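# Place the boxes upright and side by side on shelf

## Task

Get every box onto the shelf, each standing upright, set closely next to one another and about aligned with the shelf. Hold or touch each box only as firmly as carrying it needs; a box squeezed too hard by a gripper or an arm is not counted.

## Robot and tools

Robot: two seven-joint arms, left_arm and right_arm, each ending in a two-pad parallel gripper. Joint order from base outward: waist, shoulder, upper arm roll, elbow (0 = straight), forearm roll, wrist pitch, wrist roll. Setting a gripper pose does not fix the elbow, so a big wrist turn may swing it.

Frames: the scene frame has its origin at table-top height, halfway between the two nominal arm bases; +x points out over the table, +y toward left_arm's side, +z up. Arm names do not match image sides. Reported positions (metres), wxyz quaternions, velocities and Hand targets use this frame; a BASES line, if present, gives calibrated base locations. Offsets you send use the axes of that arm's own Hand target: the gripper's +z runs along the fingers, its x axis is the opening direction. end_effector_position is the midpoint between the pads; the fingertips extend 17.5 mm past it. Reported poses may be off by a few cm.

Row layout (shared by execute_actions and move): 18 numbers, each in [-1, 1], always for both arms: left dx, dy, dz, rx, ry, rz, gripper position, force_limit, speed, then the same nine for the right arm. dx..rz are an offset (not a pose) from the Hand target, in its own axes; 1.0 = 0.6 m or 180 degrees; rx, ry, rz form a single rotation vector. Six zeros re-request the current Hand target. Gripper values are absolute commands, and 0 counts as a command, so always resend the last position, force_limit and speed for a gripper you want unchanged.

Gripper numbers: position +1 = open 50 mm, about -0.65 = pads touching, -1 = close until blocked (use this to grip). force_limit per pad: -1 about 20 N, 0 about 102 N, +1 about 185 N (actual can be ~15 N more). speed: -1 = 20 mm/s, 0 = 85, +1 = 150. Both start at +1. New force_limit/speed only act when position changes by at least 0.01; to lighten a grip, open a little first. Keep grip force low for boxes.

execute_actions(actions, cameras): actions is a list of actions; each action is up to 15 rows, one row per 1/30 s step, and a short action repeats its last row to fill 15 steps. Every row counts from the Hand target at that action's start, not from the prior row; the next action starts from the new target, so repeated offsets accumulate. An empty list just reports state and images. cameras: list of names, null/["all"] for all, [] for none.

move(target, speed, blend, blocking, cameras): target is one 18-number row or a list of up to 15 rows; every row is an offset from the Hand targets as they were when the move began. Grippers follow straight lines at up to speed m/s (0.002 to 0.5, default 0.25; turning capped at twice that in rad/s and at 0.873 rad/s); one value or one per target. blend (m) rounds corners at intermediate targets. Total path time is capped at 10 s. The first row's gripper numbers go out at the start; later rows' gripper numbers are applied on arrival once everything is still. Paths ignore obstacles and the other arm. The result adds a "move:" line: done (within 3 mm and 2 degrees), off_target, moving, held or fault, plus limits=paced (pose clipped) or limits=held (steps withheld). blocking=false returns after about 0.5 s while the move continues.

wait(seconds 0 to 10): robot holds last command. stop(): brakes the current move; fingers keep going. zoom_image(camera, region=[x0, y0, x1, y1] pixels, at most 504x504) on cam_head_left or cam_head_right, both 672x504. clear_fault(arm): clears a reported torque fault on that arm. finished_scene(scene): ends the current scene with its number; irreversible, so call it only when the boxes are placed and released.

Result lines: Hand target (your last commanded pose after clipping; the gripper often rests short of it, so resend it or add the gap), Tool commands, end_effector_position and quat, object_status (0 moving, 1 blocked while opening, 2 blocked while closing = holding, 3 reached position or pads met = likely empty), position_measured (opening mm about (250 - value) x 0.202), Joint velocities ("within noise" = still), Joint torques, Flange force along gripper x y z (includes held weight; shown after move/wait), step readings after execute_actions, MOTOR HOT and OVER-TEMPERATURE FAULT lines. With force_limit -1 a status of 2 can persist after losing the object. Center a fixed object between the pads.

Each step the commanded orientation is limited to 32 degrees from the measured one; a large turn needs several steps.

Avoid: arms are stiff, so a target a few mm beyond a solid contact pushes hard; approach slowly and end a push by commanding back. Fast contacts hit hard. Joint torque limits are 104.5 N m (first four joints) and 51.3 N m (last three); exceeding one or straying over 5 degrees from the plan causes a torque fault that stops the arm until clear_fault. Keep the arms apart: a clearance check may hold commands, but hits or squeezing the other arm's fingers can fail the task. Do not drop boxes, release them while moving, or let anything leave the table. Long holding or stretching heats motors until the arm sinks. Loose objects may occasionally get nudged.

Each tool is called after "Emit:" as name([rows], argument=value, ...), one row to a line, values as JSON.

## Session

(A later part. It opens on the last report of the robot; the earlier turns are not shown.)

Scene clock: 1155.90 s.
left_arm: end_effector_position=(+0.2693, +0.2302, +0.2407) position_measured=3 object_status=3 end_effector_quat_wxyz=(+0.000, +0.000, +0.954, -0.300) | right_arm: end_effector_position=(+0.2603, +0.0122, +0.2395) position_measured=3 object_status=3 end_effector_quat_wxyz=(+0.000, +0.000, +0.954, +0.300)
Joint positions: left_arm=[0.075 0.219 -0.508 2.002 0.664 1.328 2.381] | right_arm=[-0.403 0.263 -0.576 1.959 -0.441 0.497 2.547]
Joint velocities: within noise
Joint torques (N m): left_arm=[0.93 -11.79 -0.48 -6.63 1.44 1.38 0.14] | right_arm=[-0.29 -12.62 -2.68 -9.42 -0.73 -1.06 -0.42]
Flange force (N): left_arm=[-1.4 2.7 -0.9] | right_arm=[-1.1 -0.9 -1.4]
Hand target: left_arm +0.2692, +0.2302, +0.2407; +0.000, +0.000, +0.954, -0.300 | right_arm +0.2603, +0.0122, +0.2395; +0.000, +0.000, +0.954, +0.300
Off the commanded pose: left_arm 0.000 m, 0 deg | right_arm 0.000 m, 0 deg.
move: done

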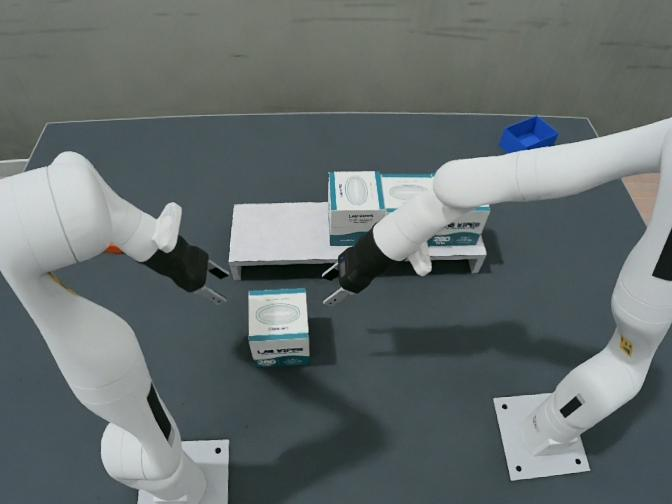

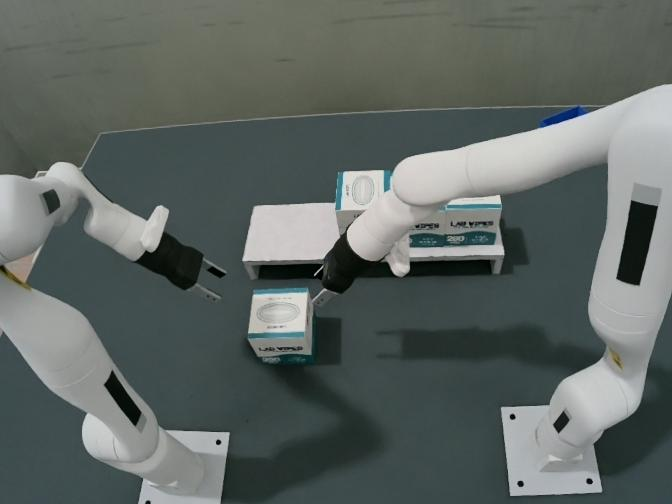

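Emit:
move([
  [0,0.1292,0.1843,0,0,0,1,1,1,0,-0.1292,0.1843,0,0,0,1,1,1],
  [0,0.1018,0.2034,0,0,0,1,1,1,0,-0.1046,0.2015,0,0,0,1,1,1],
], speed=[0.12,0.03])

Emit:
zoom_image(camera="cam_head_right", region=[190, 240, 370, 390])

Emit:
zoom_image(camera="cam_head_left", region=[190, 240, 370, 390])

Scene clock: 1174.80 s.
left_arm: end_effector_position=(+0.2693, +0.2104, +0.1056) position_measured=3 object_status=3 end_effector_quat_wxyz=(+0.000, +0.000, +0.954, -0.300) | right_arm: end_effector_position=(+0.2603, +0.0300, +0.1044) position_measured=3 object_status=3 end_effector_quat_wxyz=(+0.000, +0.000, +0.954, +0.300)
Joint positions: left_arm=[0.035 0.501 -0.438 2.211 0.936 1.022 1.995] | right_arm=[-0.445 0.592 -0.633 2.1 -0.475 0.047 2.698]
Joint velocities: within noise
Joint torques (N m): left_arm=[0.96 -14.06 -0.45 -3.09 0.67 1.83 0.17] | right_arm=[-0.27 -15.7 -4.67 -6.32 -0.07 -0.78 -0.37]
Flange force (N): left_arm=[-1.2 3.5 0.3] | right_arm=[-1.3 1.8 -0.2]
Hand target: left_arm +0.2693, +0.2104, +0.1056; +0.000, +0.000, +0.954, -0.300 | right_arm +0.2603, +0.0300, +0.1044; +0.000, +0.000, +0.954, +0.300
Off the commanded pose: left_arm 0.000 m, 0 deg | right_arm 0.000 m, 0 deg.
move: done

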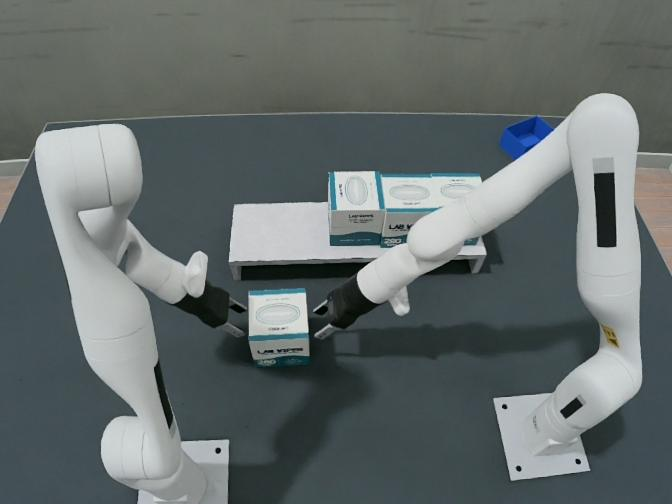

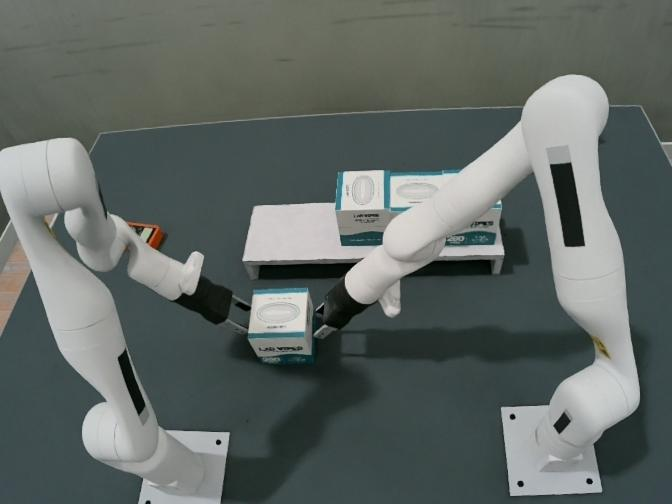

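Scaled by 2.800.

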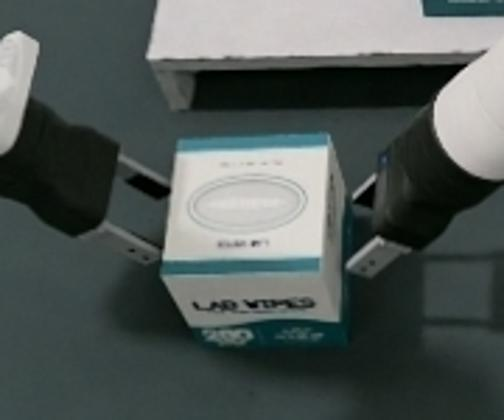

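Scaled by 2.800.

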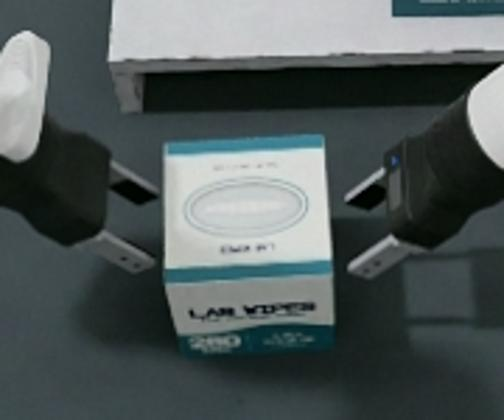

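Emit:
move(target=[0,-0.0137,0.0096,0,0,0,1,1,1,0,0.0137,0.0096,0,0,0,1,1,1], speed=0.02)

Emit:
zoom_image(camera="cam_head_right", region=[190, 240, 370, 390])

Emit:
zoom_image(camera="cam_head_left", region=[190, 240, 370, 390])

Scene clock: 1182.37 s.
left_arm: end_effector_position=(+0.2692, +0.2003, +0.1056) position_measured=3 object_status=3 end_effector_quat_wxyz=(+0.000, +0.000, +0.954, -0.300) | right_arm: end_effector_position=(+0.2603, +0.0400, +0.1044) position_measured=3 object_status=3 end_effector_quat_wxyz=(+0.000, +0.000, +0.954, +0.300)
Joint positions: left_arm=[0.058 0.496 -0.429 2.219 0.952 1.007 2.01] | right_arm=[-0.484 0.597 -0.606 2.076 -0.48 0.055 2.688]
Joint velocities: within noise
Joint torques (N m): left_arm=[0.95 -14.03 -0.44 -3.12 0.78 1.9 0.18] | right_arm=[-0.33 -16.1 -4.58 -6.46 -0.11 -0.82 -0.4]
Flange force (N): left_arm=[-1.1 3.5 0.3] | right_arm=[-1.4 1.6 -0.4]
Hand target: left_arm +0.2692, +0.2003, +0.1056; +0.000, +0.000, +0.954, -0.300 | right_arm +0.2603, +0.0400, +0.1044; +0.000, +0.000, +0.954, +0.300
Off the commanded pose: left_arm 0.000 m, 0 deg | right_arm 0.000 m, 0 deg.
move: done

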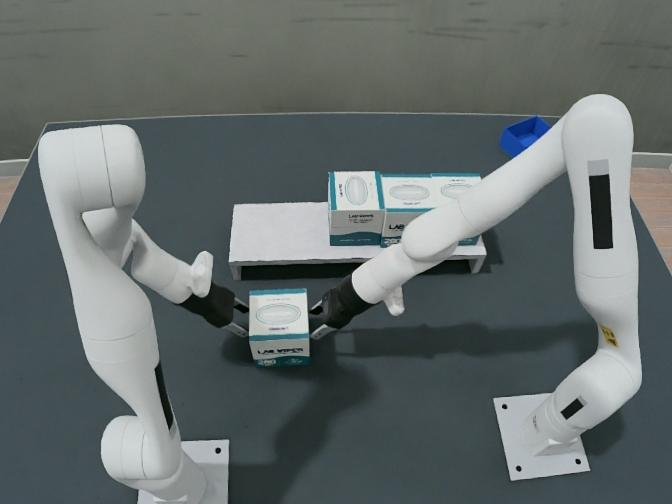

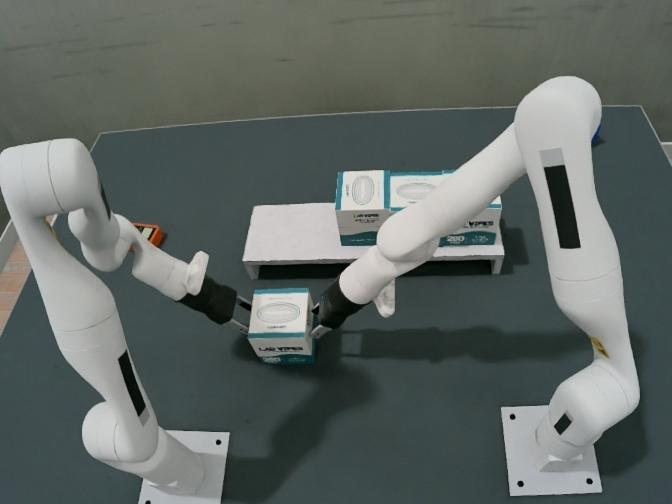

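Scaled by 2.800.

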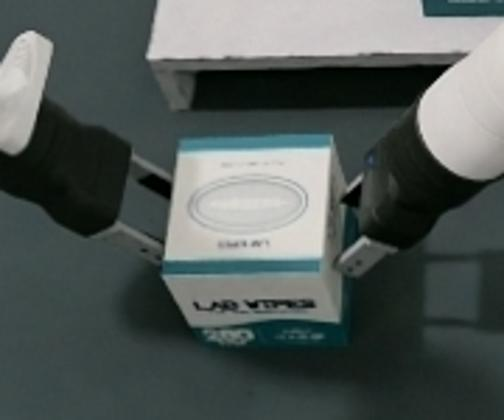

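Scaled by 2.800.

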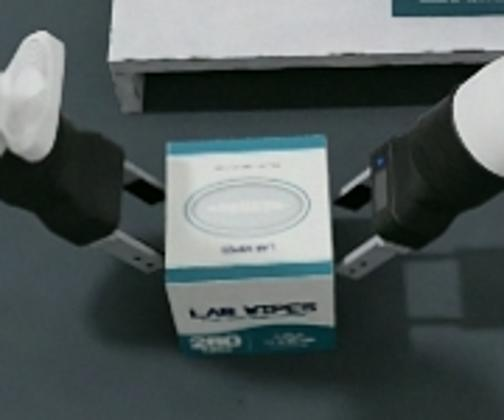

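Emit:
move(target=[0,-0.0041,0.0029,0,0,0,1,1,1,0,0.0041,0.0029,0,0,0,1,1,1], speed=0.015, cameras=[])

Emit:
move(target=[0,-0.0021,0.0015,0,0,0,1,1,1,0,0.0021,0.0015,0,0,0,1,1,1], speed=0.01)

Emit:
zoom_image(camera="cam_head_left", region=[190, 240, 370, 390])

Scene clock: 1189.43 s.
left_arm: end_effector_position=(+0.2692, +0.1973, +0.1056) position_measured=3 object_status=3 end_effector_quat_wxyz=(+0.000, +0.000, +0.954, -0.300) | right_arm: end_effector_position=(+0.2603, +0.0430, +0.1044) position_measured=3 object_status=3 end_effector_quat_wxyz=(+0.000, +0.000, +0.954, +0.300)
Joint positions: left_arm=[0.065 0.495 -0.426 2.221 0.957 1.003 2.014] | right_arm=[-0.495 0.598 -0.597 2.069 -0.481 0.058 2.684]
Joint velocities: within noise
Joint torques (N m): left_arm=[1.33 -13.88 -0.01 -2.79 0.74 2.19 0.14] | right_arm=[-0.39 -16.32 -4.76 -7.06 -0.1 -1.06 -0.49]
Flange force (N): left_arm=[-1.5 4.1 -0.4] | right_arm=[-1.0 1.0 -1.1]
Hand target: left_arm +0.2692, +0.1973, +0.1056; +0.000, +0.000, +0.954, -0.300 | right_arm +0.2603, +0.0430, +0.1044; +0.000, +0.000, +0.954, +0.300
Off the commanded pose: left_arm 0.000 m, 0 deg | right_arm 0.000 m, 0 deg.
move: done
No camera images: "cameras" was empty.

Scene clock: 1190.13 s.
left_arm: end_effector_position=(+0.2693, +0.1958, +0.1056) position_measured=3 object_status=3 end_effector_quat_wxyz=(+0.000, +0.000, +0.954, -0.300) | right_arm: end_effector_position=(+0.2603, +0.0446, +0.1044) position_measured=3 object_status=3 end_effector_quat_wxyz=(+0.000, +0.000, +0.954, +0.300)
Joint positions: left_arm=[0.068 0.494 -0.424 2.222 0.96 1.001 2.016] | right_arm=[-0.501 0.599 -0.593 2.065 -0.482 0.059 2.683]
Joint velocities: within noise
Joint torques (N m): left_arm=[2.07 -13.82 0.81 -2.3 0.91 2.71 0.14] | right_arm=[-0.76 -16.61 -5.12 -7.95 -0.19 -1.38 -0.44]
Flange force (N): left_arm=[-1.8 5.9 -1.9] | right_arm=[-0.9 -0.7 -2.2]
Hand target: left_arm +0.2693, +0.1958, +0.1056; +0.000, +0.000, +0.954, -0.300 | right_arm +0.2603, +0.0446, +0.1044; +0.000, +0.000, +0.954, +0.300
Off the commanded pose: left_arm 0.000 m, 0 deg | right_arm 0.000 m, 0 deg.
move: done

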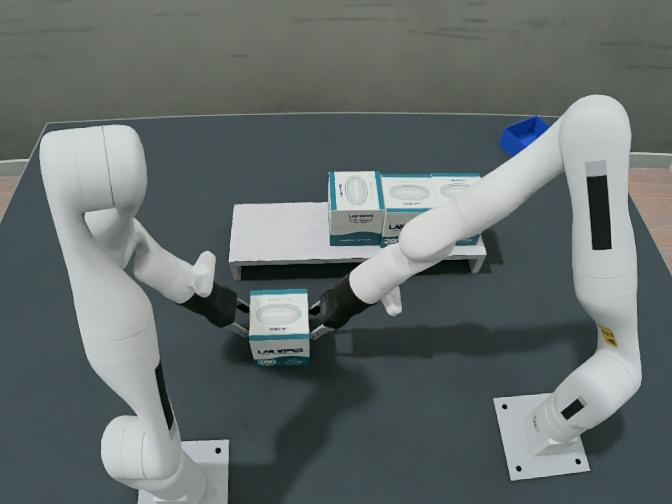

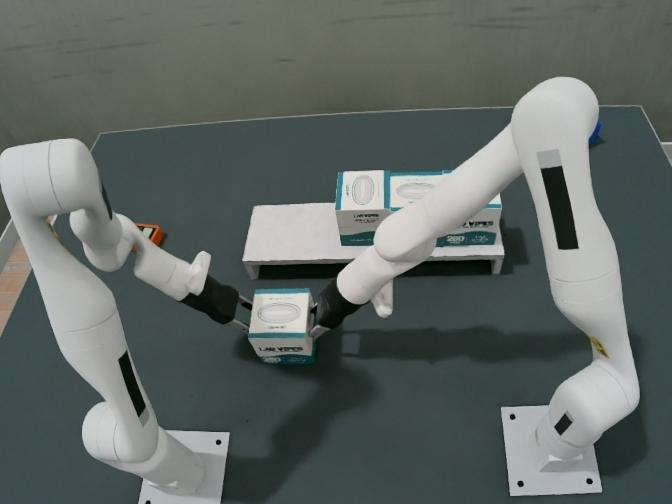

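Scaled by 2.800.

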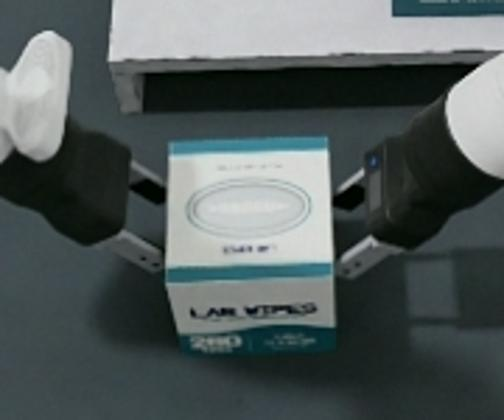

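Emit:
move(target=[0,-0.0026,0.0018,0,0,0,1,1,1,0,0.0026,0.0018,0,0,0,1,1,1], speed=0.01, cameras=[])

Scene clock: 1196.60 s.
left_arm: end_effector_position=(+0.2693, +0.1939, +0.1056) position_measured=3 object_status=3 end_effector_quat_wxyz=(+0.000, +0.000, +0.954, -0.300) | right_arm: end_effector_position=(+0.2603, +0.0465, +0.1044) position_measured=3 object_status=3 end_effector_quat_wxyz=(+0.000, +0.000, +0.954, +0.300)
Joint positions: left_arm=[0.073 0.494 -0.422 2.223 0.963 0.998 2.019] | right_arm=[-0.508 0.6 -0.588 2.061 -0.483 0.061 2.681]
Joint velocities: within noise
Joint torques (N m): left_arm=[3.34 -13.75 2.31 -1.51 1.15 3.7 0.1] | right_arm=[-1.4 -16.92 -6.09 -9.67 -0.22 -2 -0.42]
Flange force (N): left_arm=[-2.3 8.9 -4.1] | right_arm=[-0.4 -2.8 -4.7]
Hand target: left_arm +0.2693, +0.1939, +0.1056; +0.000, +0.000, +0.954, -0.300 | right_arm +0.2603, +0.0465, +0.1044; +0.000, +0.000, +0.954, +0.300
Off the commanded pose: left_arm 0.000 m, 0 deg | right_arm 0.000 m, 0 deg.
move: done
No camera images: "cameras" was empty.

Emit:
move(target=[0,-0.0008,0.0006,0,0,0,1,1,1,0,0.0008,0.0006,0,0,0,1,1,1], speed=0.01, cameras=[])

Emit:
move(target=[0,-0.01435,-0.0205,0,0,0,1,1,1,0,0.01435,-0.0205,0,0,0,1,1,1], speed=0.02)

Emit:
zoom_image(camera="cam_head_left", region=[190, 240, 370, 390])

Scene clock: 1203.83 s.
left_arm: end_effector_position=(+0.2692, +0.1933, +0.1056) position_measured=3 object_status=3 end_effector_quat_wxyz=(+0.000, +0.000, +0.954, -0.300) | right_arm: end_effector_position=(+0.2603, +0.0471, +0.1044) position_measured=3 object_status=3 end_effector_quat_wxyz=(+0.000, +0.000, +0.954, +0.300)
Joint positions: left_arm=[0.074 0.493 -0.422 2.224 0.964 0.997 2.02] | right_arm=[-0.51 0.6 -0.586 2.059 -0.483 0.061 2.68]
Joint velocities: within noise
Joint torques (N m): left_arm=[3.88 -13.64 2.88 -1.15 1.25 4.1 0.14] | right_arm=[-1.69 -16.98 -6.34 -10.36 -0.26 -2.2 -0.46]
Flange force (N): left_arm=[-2.4 10.1 -5.1] | right_arm=[-0.1 -4.3 -5.9]
Hand target: left_arm +0.2692, +0.1933, +0.1056; +0.000, +0.000, +0.954, -0.300 | right_arm +0.2603, +0.0471, +0.1044; +0.000, +0.000, +0.954, +0.300
Off the commanded pose: left_arm 0.000 m, 0 deg | right_arm 0.000 m, 0 deg.
move: done
No camera images: "cameras" was empty.

Scene clock: 1204.83 s.
left_arm: end_effector_position=(+0.2693, +0.1933, +0.1206) position_measured=3 object_status=3 end_effector_quat_wxyz=(+0.000, +0.000, +0.954, -0.300) | right_arm: end_effector_position=(+0.2603, +0.0471, +0.1194) position_measured=3 object_status=3 end_effector_quat_wxyz=(+0.000, +0.000, +0.954, +0.300)
Joint positions: left_arm=[0.086 0.454 -0.433 2.209 0.925 1.023 2.075] | right_arm=[-0.521 0.559 -0.568 2.047 -0.489 0.11 2.667]
Joint velocities: within noise
Joint torques (N m): left_arm=[3.95 -13.78 2.91 -1.63 1.54 4.26 0.14] | right_arm=[-1.69 -17.51 -6.31 -11.44 -0.5 -2.43 -0.45]
Flange force (N): left_arm=[-2.8 11.0 -4.3] | right_arm=[0.1 -5.5 -4.5]
Hand target: left_arm +0.2693, +0.1933, +0.1206; +0.000, +0.000, +0.954, -0.300 | right_arm +0.2603, +0.0471, +0.1194; +0.000, +0.000, +0.954, +0.300
Off the commanded pose: left_arm 0.000 m, 0 deg | right_arm 0.000 m, 0 deg.
move: done

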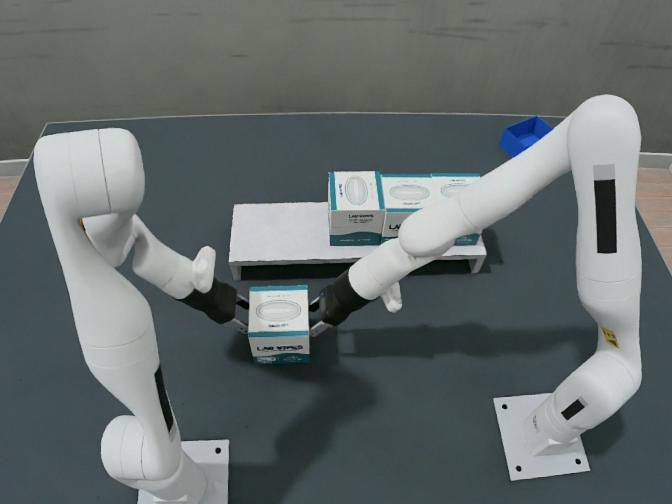

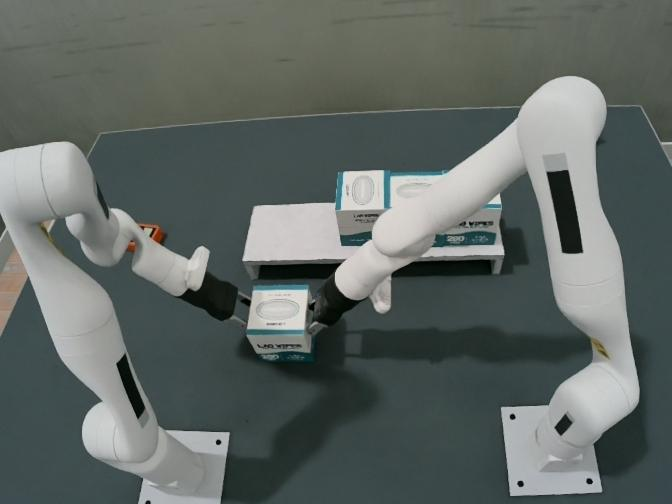

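Scaled by 2.800.

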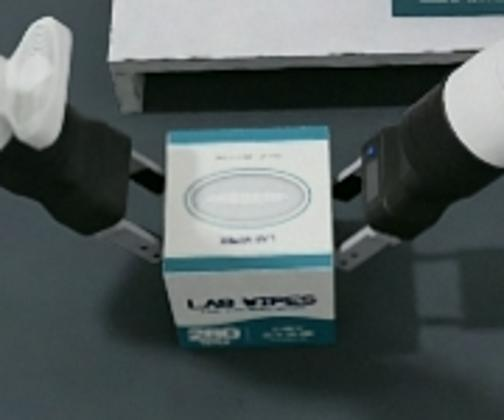

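Emit:
move([
  [0,-0.0746,-0.1065,0,0,0,1,1,1,0,0.0746,-0.1065,0,0,0,1,1,1],
  [-0.4533,-0.0446,-0.1275,0,0,0,1,1,1,-0.4533,0.1046,-0.0855,0,0,0,1,1,1],
], speed=[0.04,0.05], blend=[0.01,0])

Emit:
zoom_image(camera="cam_head_right", region=[230, 140, 410, 290])

Emit:
zoom_image(camera="cam_head_left", region=[220, 140, 400, 290])

Scene clock: 1224.80 s.
left_arm: end_effector_position=(+0.5412, +0.2151, +0.1986) position_measured=3 object_status=3 end_effector_quat_wxyz=(+0.000, +0.000, +0.954, -0.300) | right_arm: end_effector_position=(+0.5323, +0.0691, +0.1974) position_measured=3 object_status=3 end_effector_quat_wxyz=(+0.000, +0.000, +0.954, +0.300)
Joint positions: left_arm=[0.023 0.82 -0.385 1.12 0.857 1.511 2.661] | right_arm=[-0.426 0.82 -0.323 1.11 -0.326 0.893 2.688]
Joint velocities: within noise
Joint torques (N m): left_arm=[5.87 -24.92 3.21 -7.52 3.56 2.41 0.13] | right_arm=[-3.81 -26.4 -7.19 -12.13 -2.99 -2.21 -0.45]
Flange force (N): left_arm=[-4.5 8.9 -4.9] | right_arm=[-0.3 -7.1 -4.0]
Hand target: left_arm +0.5412, +0.2151, +0.1986; +0.000, +0.000, +0.954, -0.300 | right_arm +0.5322, +0.0691, +0.1974; +0.000, +0.000, +0.954, +0.300
Off the commanded pose: left_arm 0.000 m, 0 deg | right_arm 0.000 m, 0 deg.
move: done

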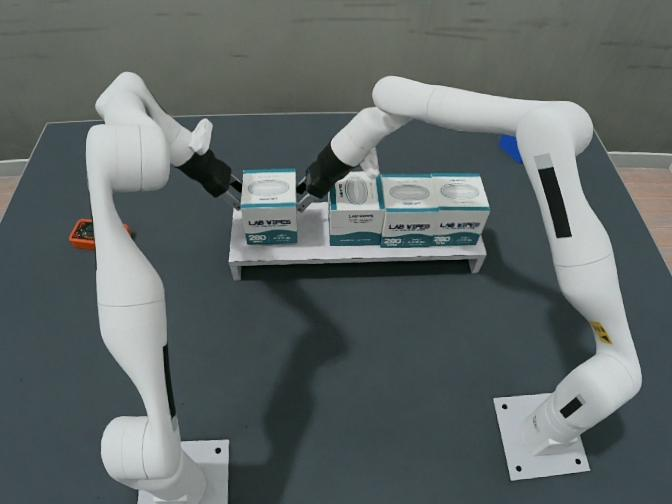

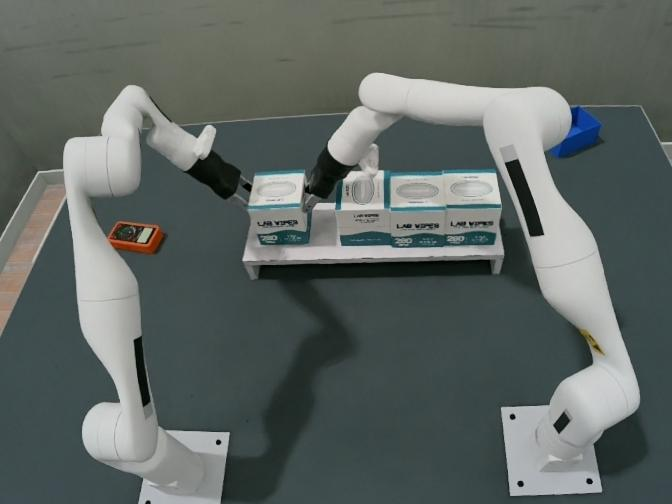

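Scaled by 2.800.

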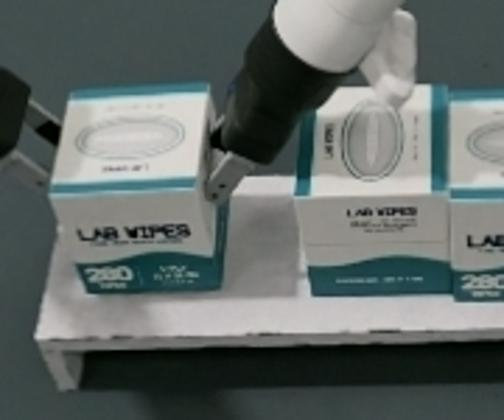

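Scaled by 2.800.

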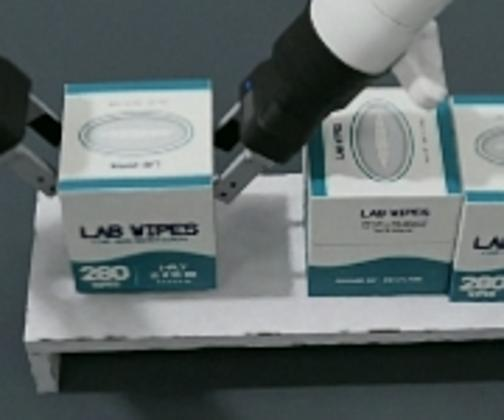

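Emit:
move(target=[0,0.0201,0.0287,0,0,0,1,1,1,0,-0.0201,0.0287,0,0,0,1,1,1], speed=0.03)

Emit:
zoom_image(camera="cam_head_left", region=[220, 140, 400, 290])

Scene clock: 1233.27 s.
left_arm: end_effector_position=(+0.5412, +0.2151, +0.1776) position_measured=3 object_status=3 end_effector_quat_wxyz=(+0.000, +0.000, +0.954, -0.300) | right_arm: end_effector_position=(+0.5322, +0.0691, +0.1764) position_measured=3 object_status=3 end_effector_quat_wxyz=(+0.000, +0.000, +0.954, +0.300)
Joint positions: left_arm=[0.024 0.841 -0.381 1.151 0.866 1.474 2.628] | right_arm=[-0.421 0.842 -0.331 1.141 -0.33 0.847 2.71]
Joint velocities: within noise
Joint torques (N m): left_arm=[5.7 -23.24 2.81 -6.94 3.14 1.83 0.16] | right_arm=[-4.26 -24.27 -7.09 -10.34 -2.48 -1.49 -0.41]
Flange force (N): left_arm=[-3.4 7.1 -7.5] | right_arm=[-0.8 -5.4 -6.6]
Hand target: left_arm +0.5412, +0.2151, +0.1776; +0.000, +0.000, +0.954, -0.300 | right_arm +0.5322, +0.0691, +0.1764; +0.000, +0.000, +0.954, +0.300
Off the commanded pose: left_arm 0.000 m, 0 deg | right_arm 0.000 m, 0 deg.
move: done

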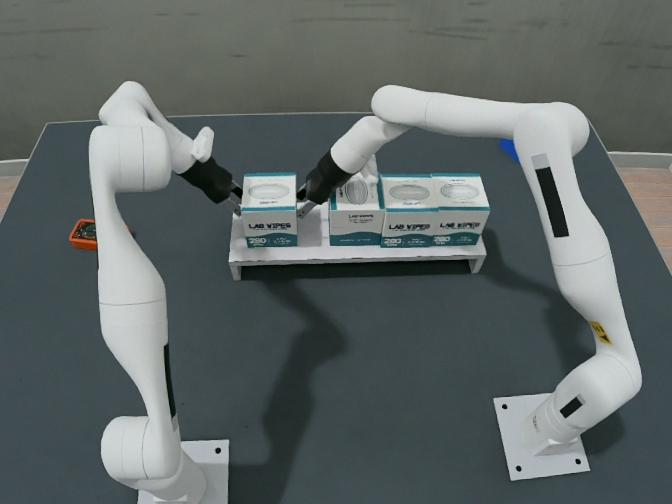

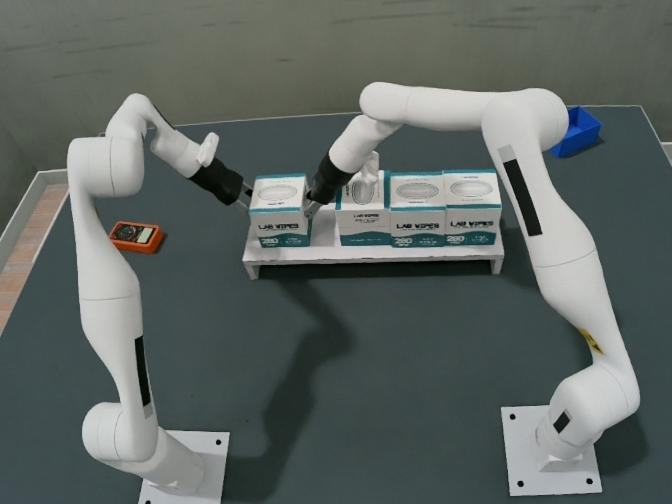

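Scaled by 2.800.

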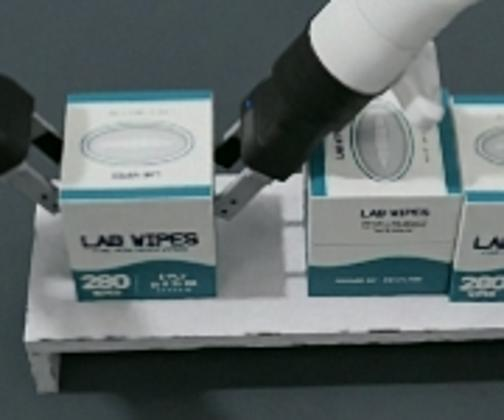

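Emit:
move([
  [0,0.0137,-0.0096,0,0,0,1,1,1,0,-0.0137,-0.0096,0,0,0,1,1,1],
  [0,0.0232,0.0041,0,0,0,1,1,1,0,-0.0137,-0.343,0,0,0,1,1,1],
], speed=[0.02,0.12])

Emit:
zoom_image(camera="cam_head_right", region=[230, 140, 410, 290])

Emit:
zoom_image(camera="cam_head_left", region=[220, 140, 400, 290])

Scene clock: 1245.20 s.
left_arm: end_effector_position=(+0.5412, +0.2251, +0.1676) position_measured=3 object_status=3 end_effector_quat_wxyz=(+0.000, +0.000, +0.954, -0.300) | right_arm: end_effector_position=(+0.5322, -0.0555, +0.3404) position_measured=3 object_status=3 end_effector_quat_wxyz=(+0.000, +0.000, +0.954, +0.300)
Joint positions: left_arm=[0.007 0.855 -0.381 1.156 0.867 1.468 2.602] | right_arm=[-0.212 0.597 -0.344 1.062 -0.364 1.232 2.735]
Joint velocities: within noise
Joint torques (N m): left_arm=[1 -24.82 -0.75 -7.65 1.71 1.05 0.15] | right_arm=[-0.28 -21.87 -3.63 -10.47 -1.69 -0.68 -0.38]
Flange force (N): left_arm=[-3.1 2.1 -0.8] | right_arm=[-0.4 -1.0 -0.2]
Hand target: left_arm +0.5412, +0.2251, +0.1676; +0.000, +0.000, +0.954, -0.300 | right_arm +0.5322, -0.0555, +0.3404; +0.000, +0.000, +0.954, +0.300
Off the commanded pose: left_arm 0.000 m, 0 deg | right_arm 0.000 m, 0 deg.
move: done

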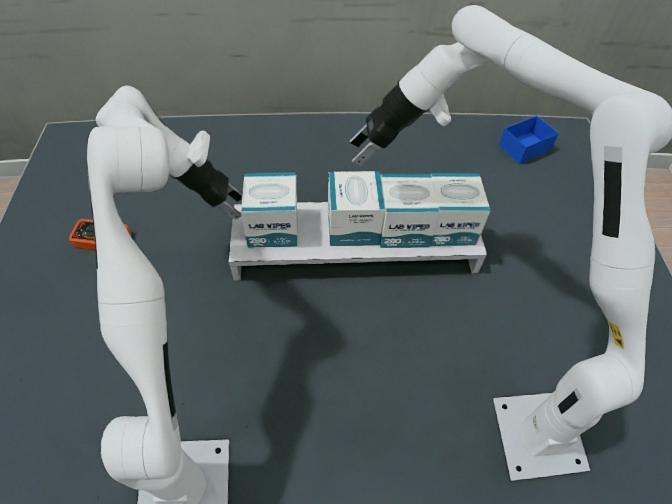

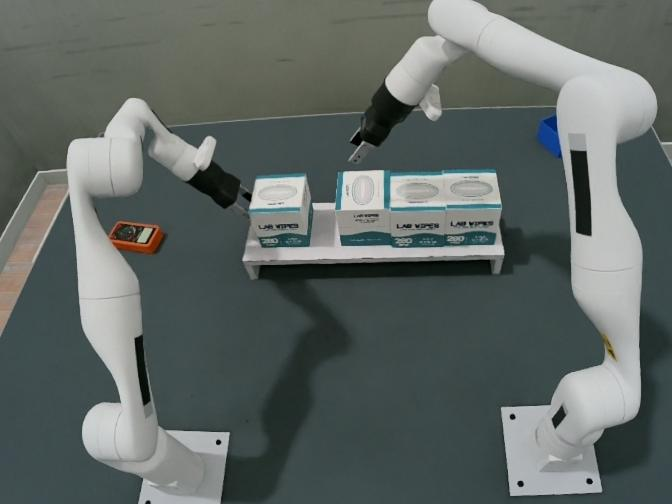

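Scaled by 2.800.

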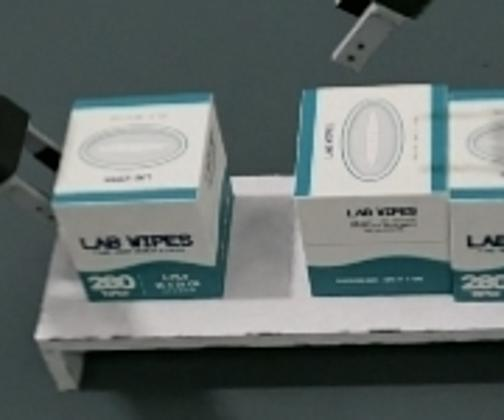

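Scaled by 2.800.

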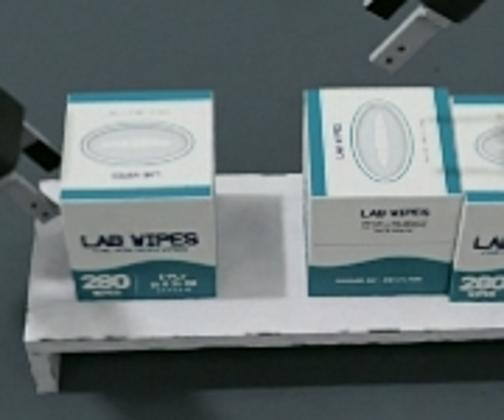

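Emit:
move(target=[0,-0.1037,0.0727,0,0,0,1,1,1,0,0,0,0,0,0,1,1,1], speed=0.035)

Emit:
zoom_image(camera="cam_head_right", region=[270, 150, 430, 270])

Emit:
zoom_image(camera="cam_head_left", region=[260, 150, 420, 270])

Scene clock: 1258.07 s.
left_arm: end_effector_position=(+0.5412, +0.1490, +0.1675) position_measured=3 object_status=3 end_effector_quat_wxyz=(+0.000, +0.000, +0.954, -0.300) | right_arm: end_effector_position=(+0.5322, -0.0555, +0.3404) position_measured=3 object_status=3 end_effector_quat_wxyz=(+0.000, +0.000, +0.954, +0.300)
Joint positions: left_arm=[0.134 0.837 -0.369 1.193 0.892 1.385 2.691] | right_arm=[-0.212 0.597 -0.344 1.062 -0.364 1.232 2.735]
Joint velocities: within noise
Joint torques (N m): left_arm=[1.15 -24.74 -0.5 -7.78 1.88 0.92 0.18] | right_arm=[-0.29 -21.83 -3.59 -10.46 -1.68 -0.7 -0.4]
Flange force (N): left_arm=[-3.4 2.0 -0.8] | right_arm=[-0.4 -1.1 -0.3]
Hand target: left_arm +0.5412, +0.1491, +0.1675; +0.000, +0.000, +0.954, -0.300 | right_arm +0.5322, -0.0555, +0.3404; +0.000, +0.000, +0.954, +0.300
Off the commanded pose: left_arm 0.000 m, 0 deg | right_arm 0.000 m, 0 deg.
move: done

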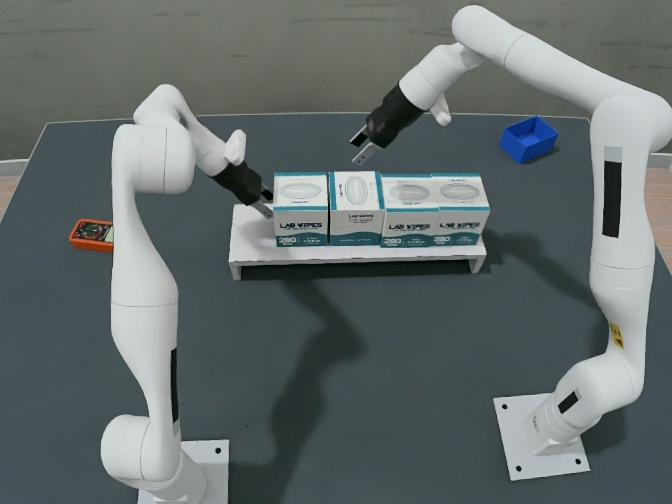

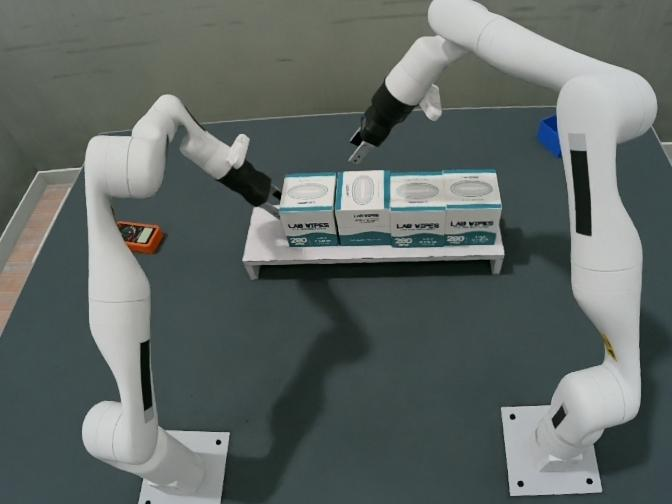

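Scaled by 3.150.

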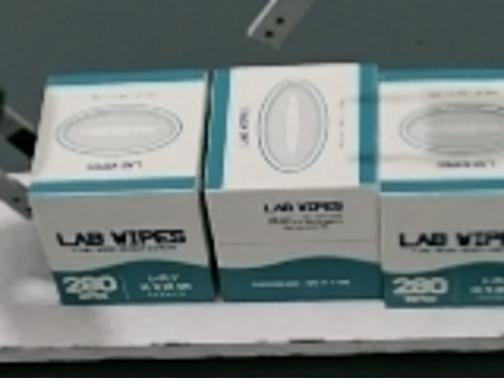

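Scaled by 3.150.

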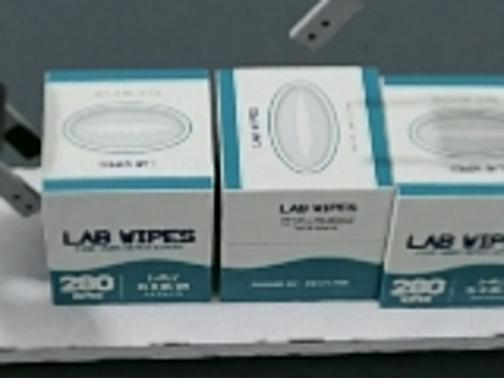

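Emit:
move(target=[0,-0.00615,0.0043,0,0,0,1,1,1,0,0,0,0,0,0,1,1,1], speed=0.015)

Emit:
zoom_image(camera="cam_head_right", region=[270, 150, 430, 270])

Emit:
zoom_image(camera="cam_head_left", region=[260, 150, 420, 270])

Scene clock: 1264.40 s.
left_arm: end_effector_position=(+0.5412, +0.1446, +0.1675) position_measured=3 object_status=3 end_effector_quat_wxyz=(+0.000, +0.000, +0.954, -0.300) | right_arm: end_effector_position=(+0.5322, -0.0555, +0.3404) position_measured=3 object_status=3 end_effector_quat_wxyz=(+0.000, +0.000, +0.954, +0.300)
Joint positions: left_arm=[0.141 0.836 -0.368 1.194 0.894 1.38 2.697] | right_arm=[-0.212 0.597 -0.344 1.062 -0.364 1.232 2.735]
Joint velocities: within noise
Joint torques (N m): left_arm=[1.17 -24.74 -0.46 -7.89 1.88 0.92 0.17] | right_arm=[-0.23 -21.81 -3.5 -10.49 -1.72 -0.69 -0.43]
Flange force (N): left_arm=[-3.0 2.1 -0.7] | right_arm=[-0.2 -1.2 -0.2]
Hand target: left_arm +0.5412, +0.1446, +0.1675; +0.000, +0.000, +0.954, -0.300 | right_arm +0.5322, -0.0555, +0.3404; +0.000, +0.000, +0.954, +0.300
Off the commanded pose: left_arm 0.000 m, 0 deg | right_arm 0.000 m, 0 deg.
move: done

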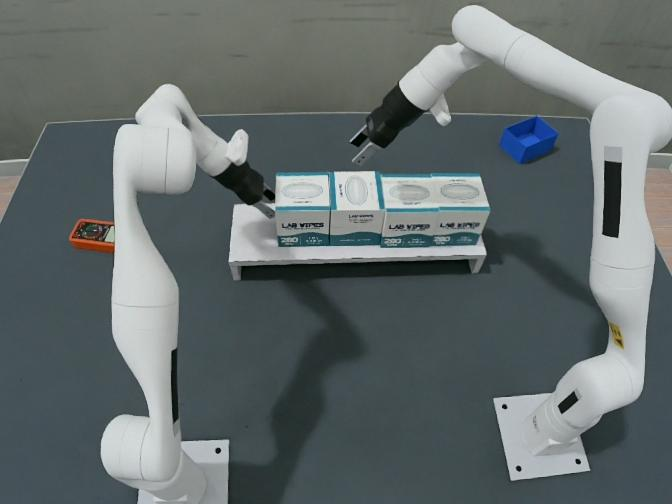

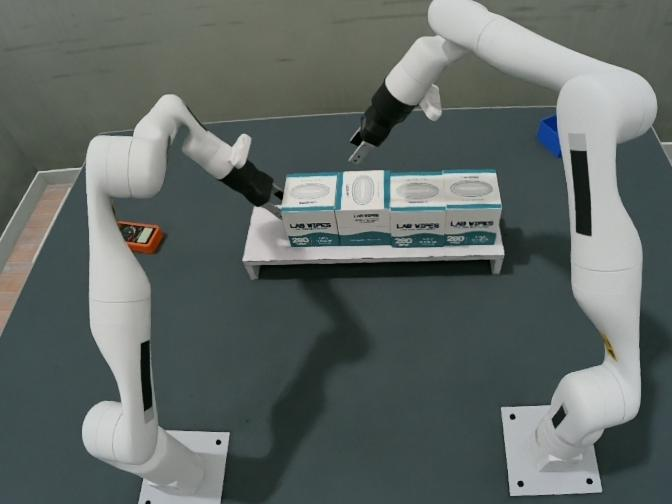

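Scaled by 3.150.

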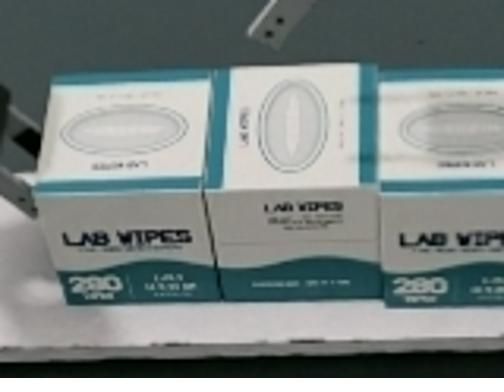

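Scaled by 3.150.

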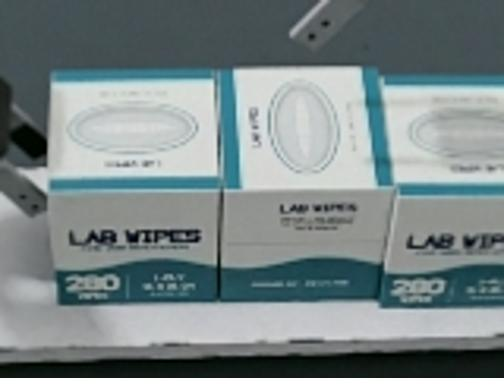

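Emit:
move([
  [0,0.0396,-0.0888,0,0,0,1,1,1,0,0,0,0,0,0,1,1,1],
  [0,0.0396,-0.25,0,0,0,1,1,1,0,0,0,0,0,0,1,1,1],
], speed=[0.06,0.15], blend=[0.01,0])

Emit:
zoom_image(camera="cam_head_right", region=[240, 140, 520, 300])

Emit:
zoom_image(camera="cam_head_left", region=[230, 140, 510, 300])

Scene clock: 1276.03 s.
left_arm: end_effector_position=(+0.5412, +0.2500, +0.2768) position_measured=3 object_status=3 end_effector_quat_wxyz=(+0.000, +0.000, +0.954, -0.300) | right_arm: end_effector_position=(+0.5322, -0.0555, +0.3404) position_measured=3 object_status=3 end_effector_quat_wxyz=(+0.000, +0.000, +0.954, +0.300)
Joint positions: left_arm=[-0.053 0.782 -0.39 0.934 0.835 1.707 2.756] | right_arm=[-0.212 0.597 -0.344 1.062 -0.364 1.232 2.735]
Joint velocities: within noise
Joint torques (N m): left_arm=[0.91 -24.46 -0.38 -8.16 1.87 0.73 0.17] | right_arm=[-0.21 -21.8 -3.57 -10.44 -1.61 -0.72 -0.39]
Flange force (N): left_arm=[-4.0 1.7 -2.0] | right_arm=[-0.4 -0.9 -0.4]
Hand target: left_arm +0.5412, +0.2500, +0.2768; +0.000, +0.000, +0.954, -0.300 | right_arm +0.5322, -0.0555, +0.3404; +0.000, +0.000, +0.954, +0.300
Off the commanded pose: left_arm 0.000 m, 0 deg | right_arm 0.000 m, 0 deg.
move: done

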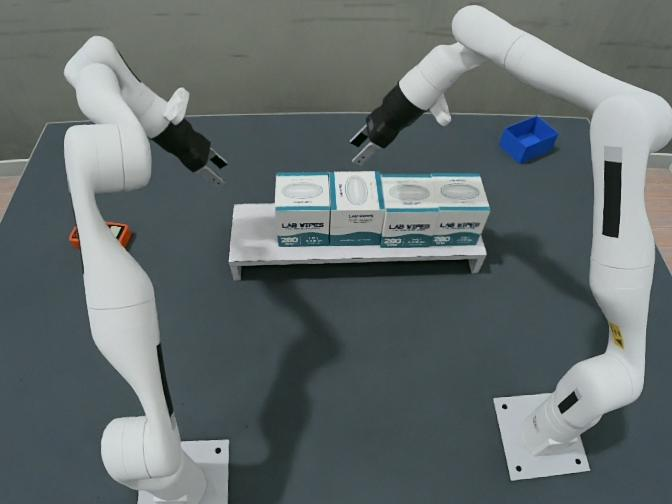

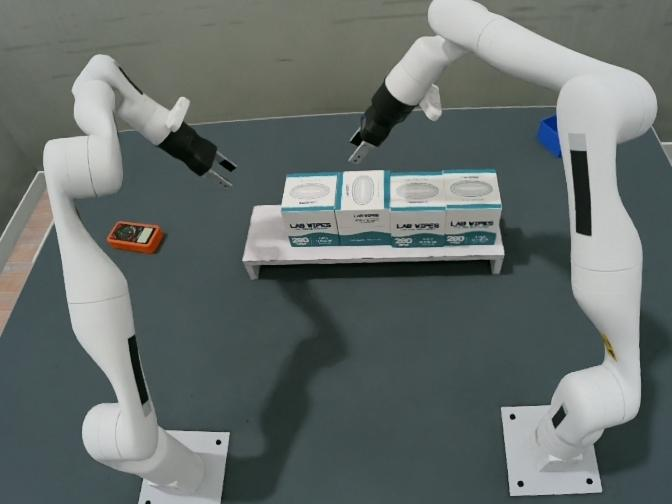

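Scaled by 1.800.

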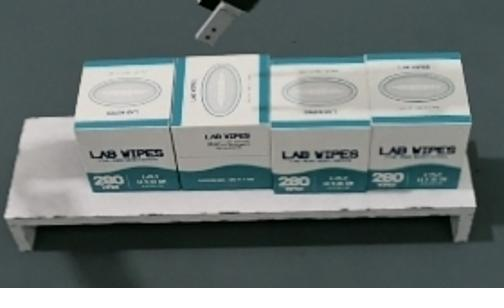

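Scaled by 1.800.

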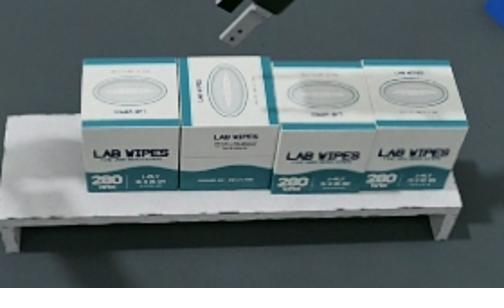

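Emit:
finished_scene(scene=1)

The scene is finished: the task was done.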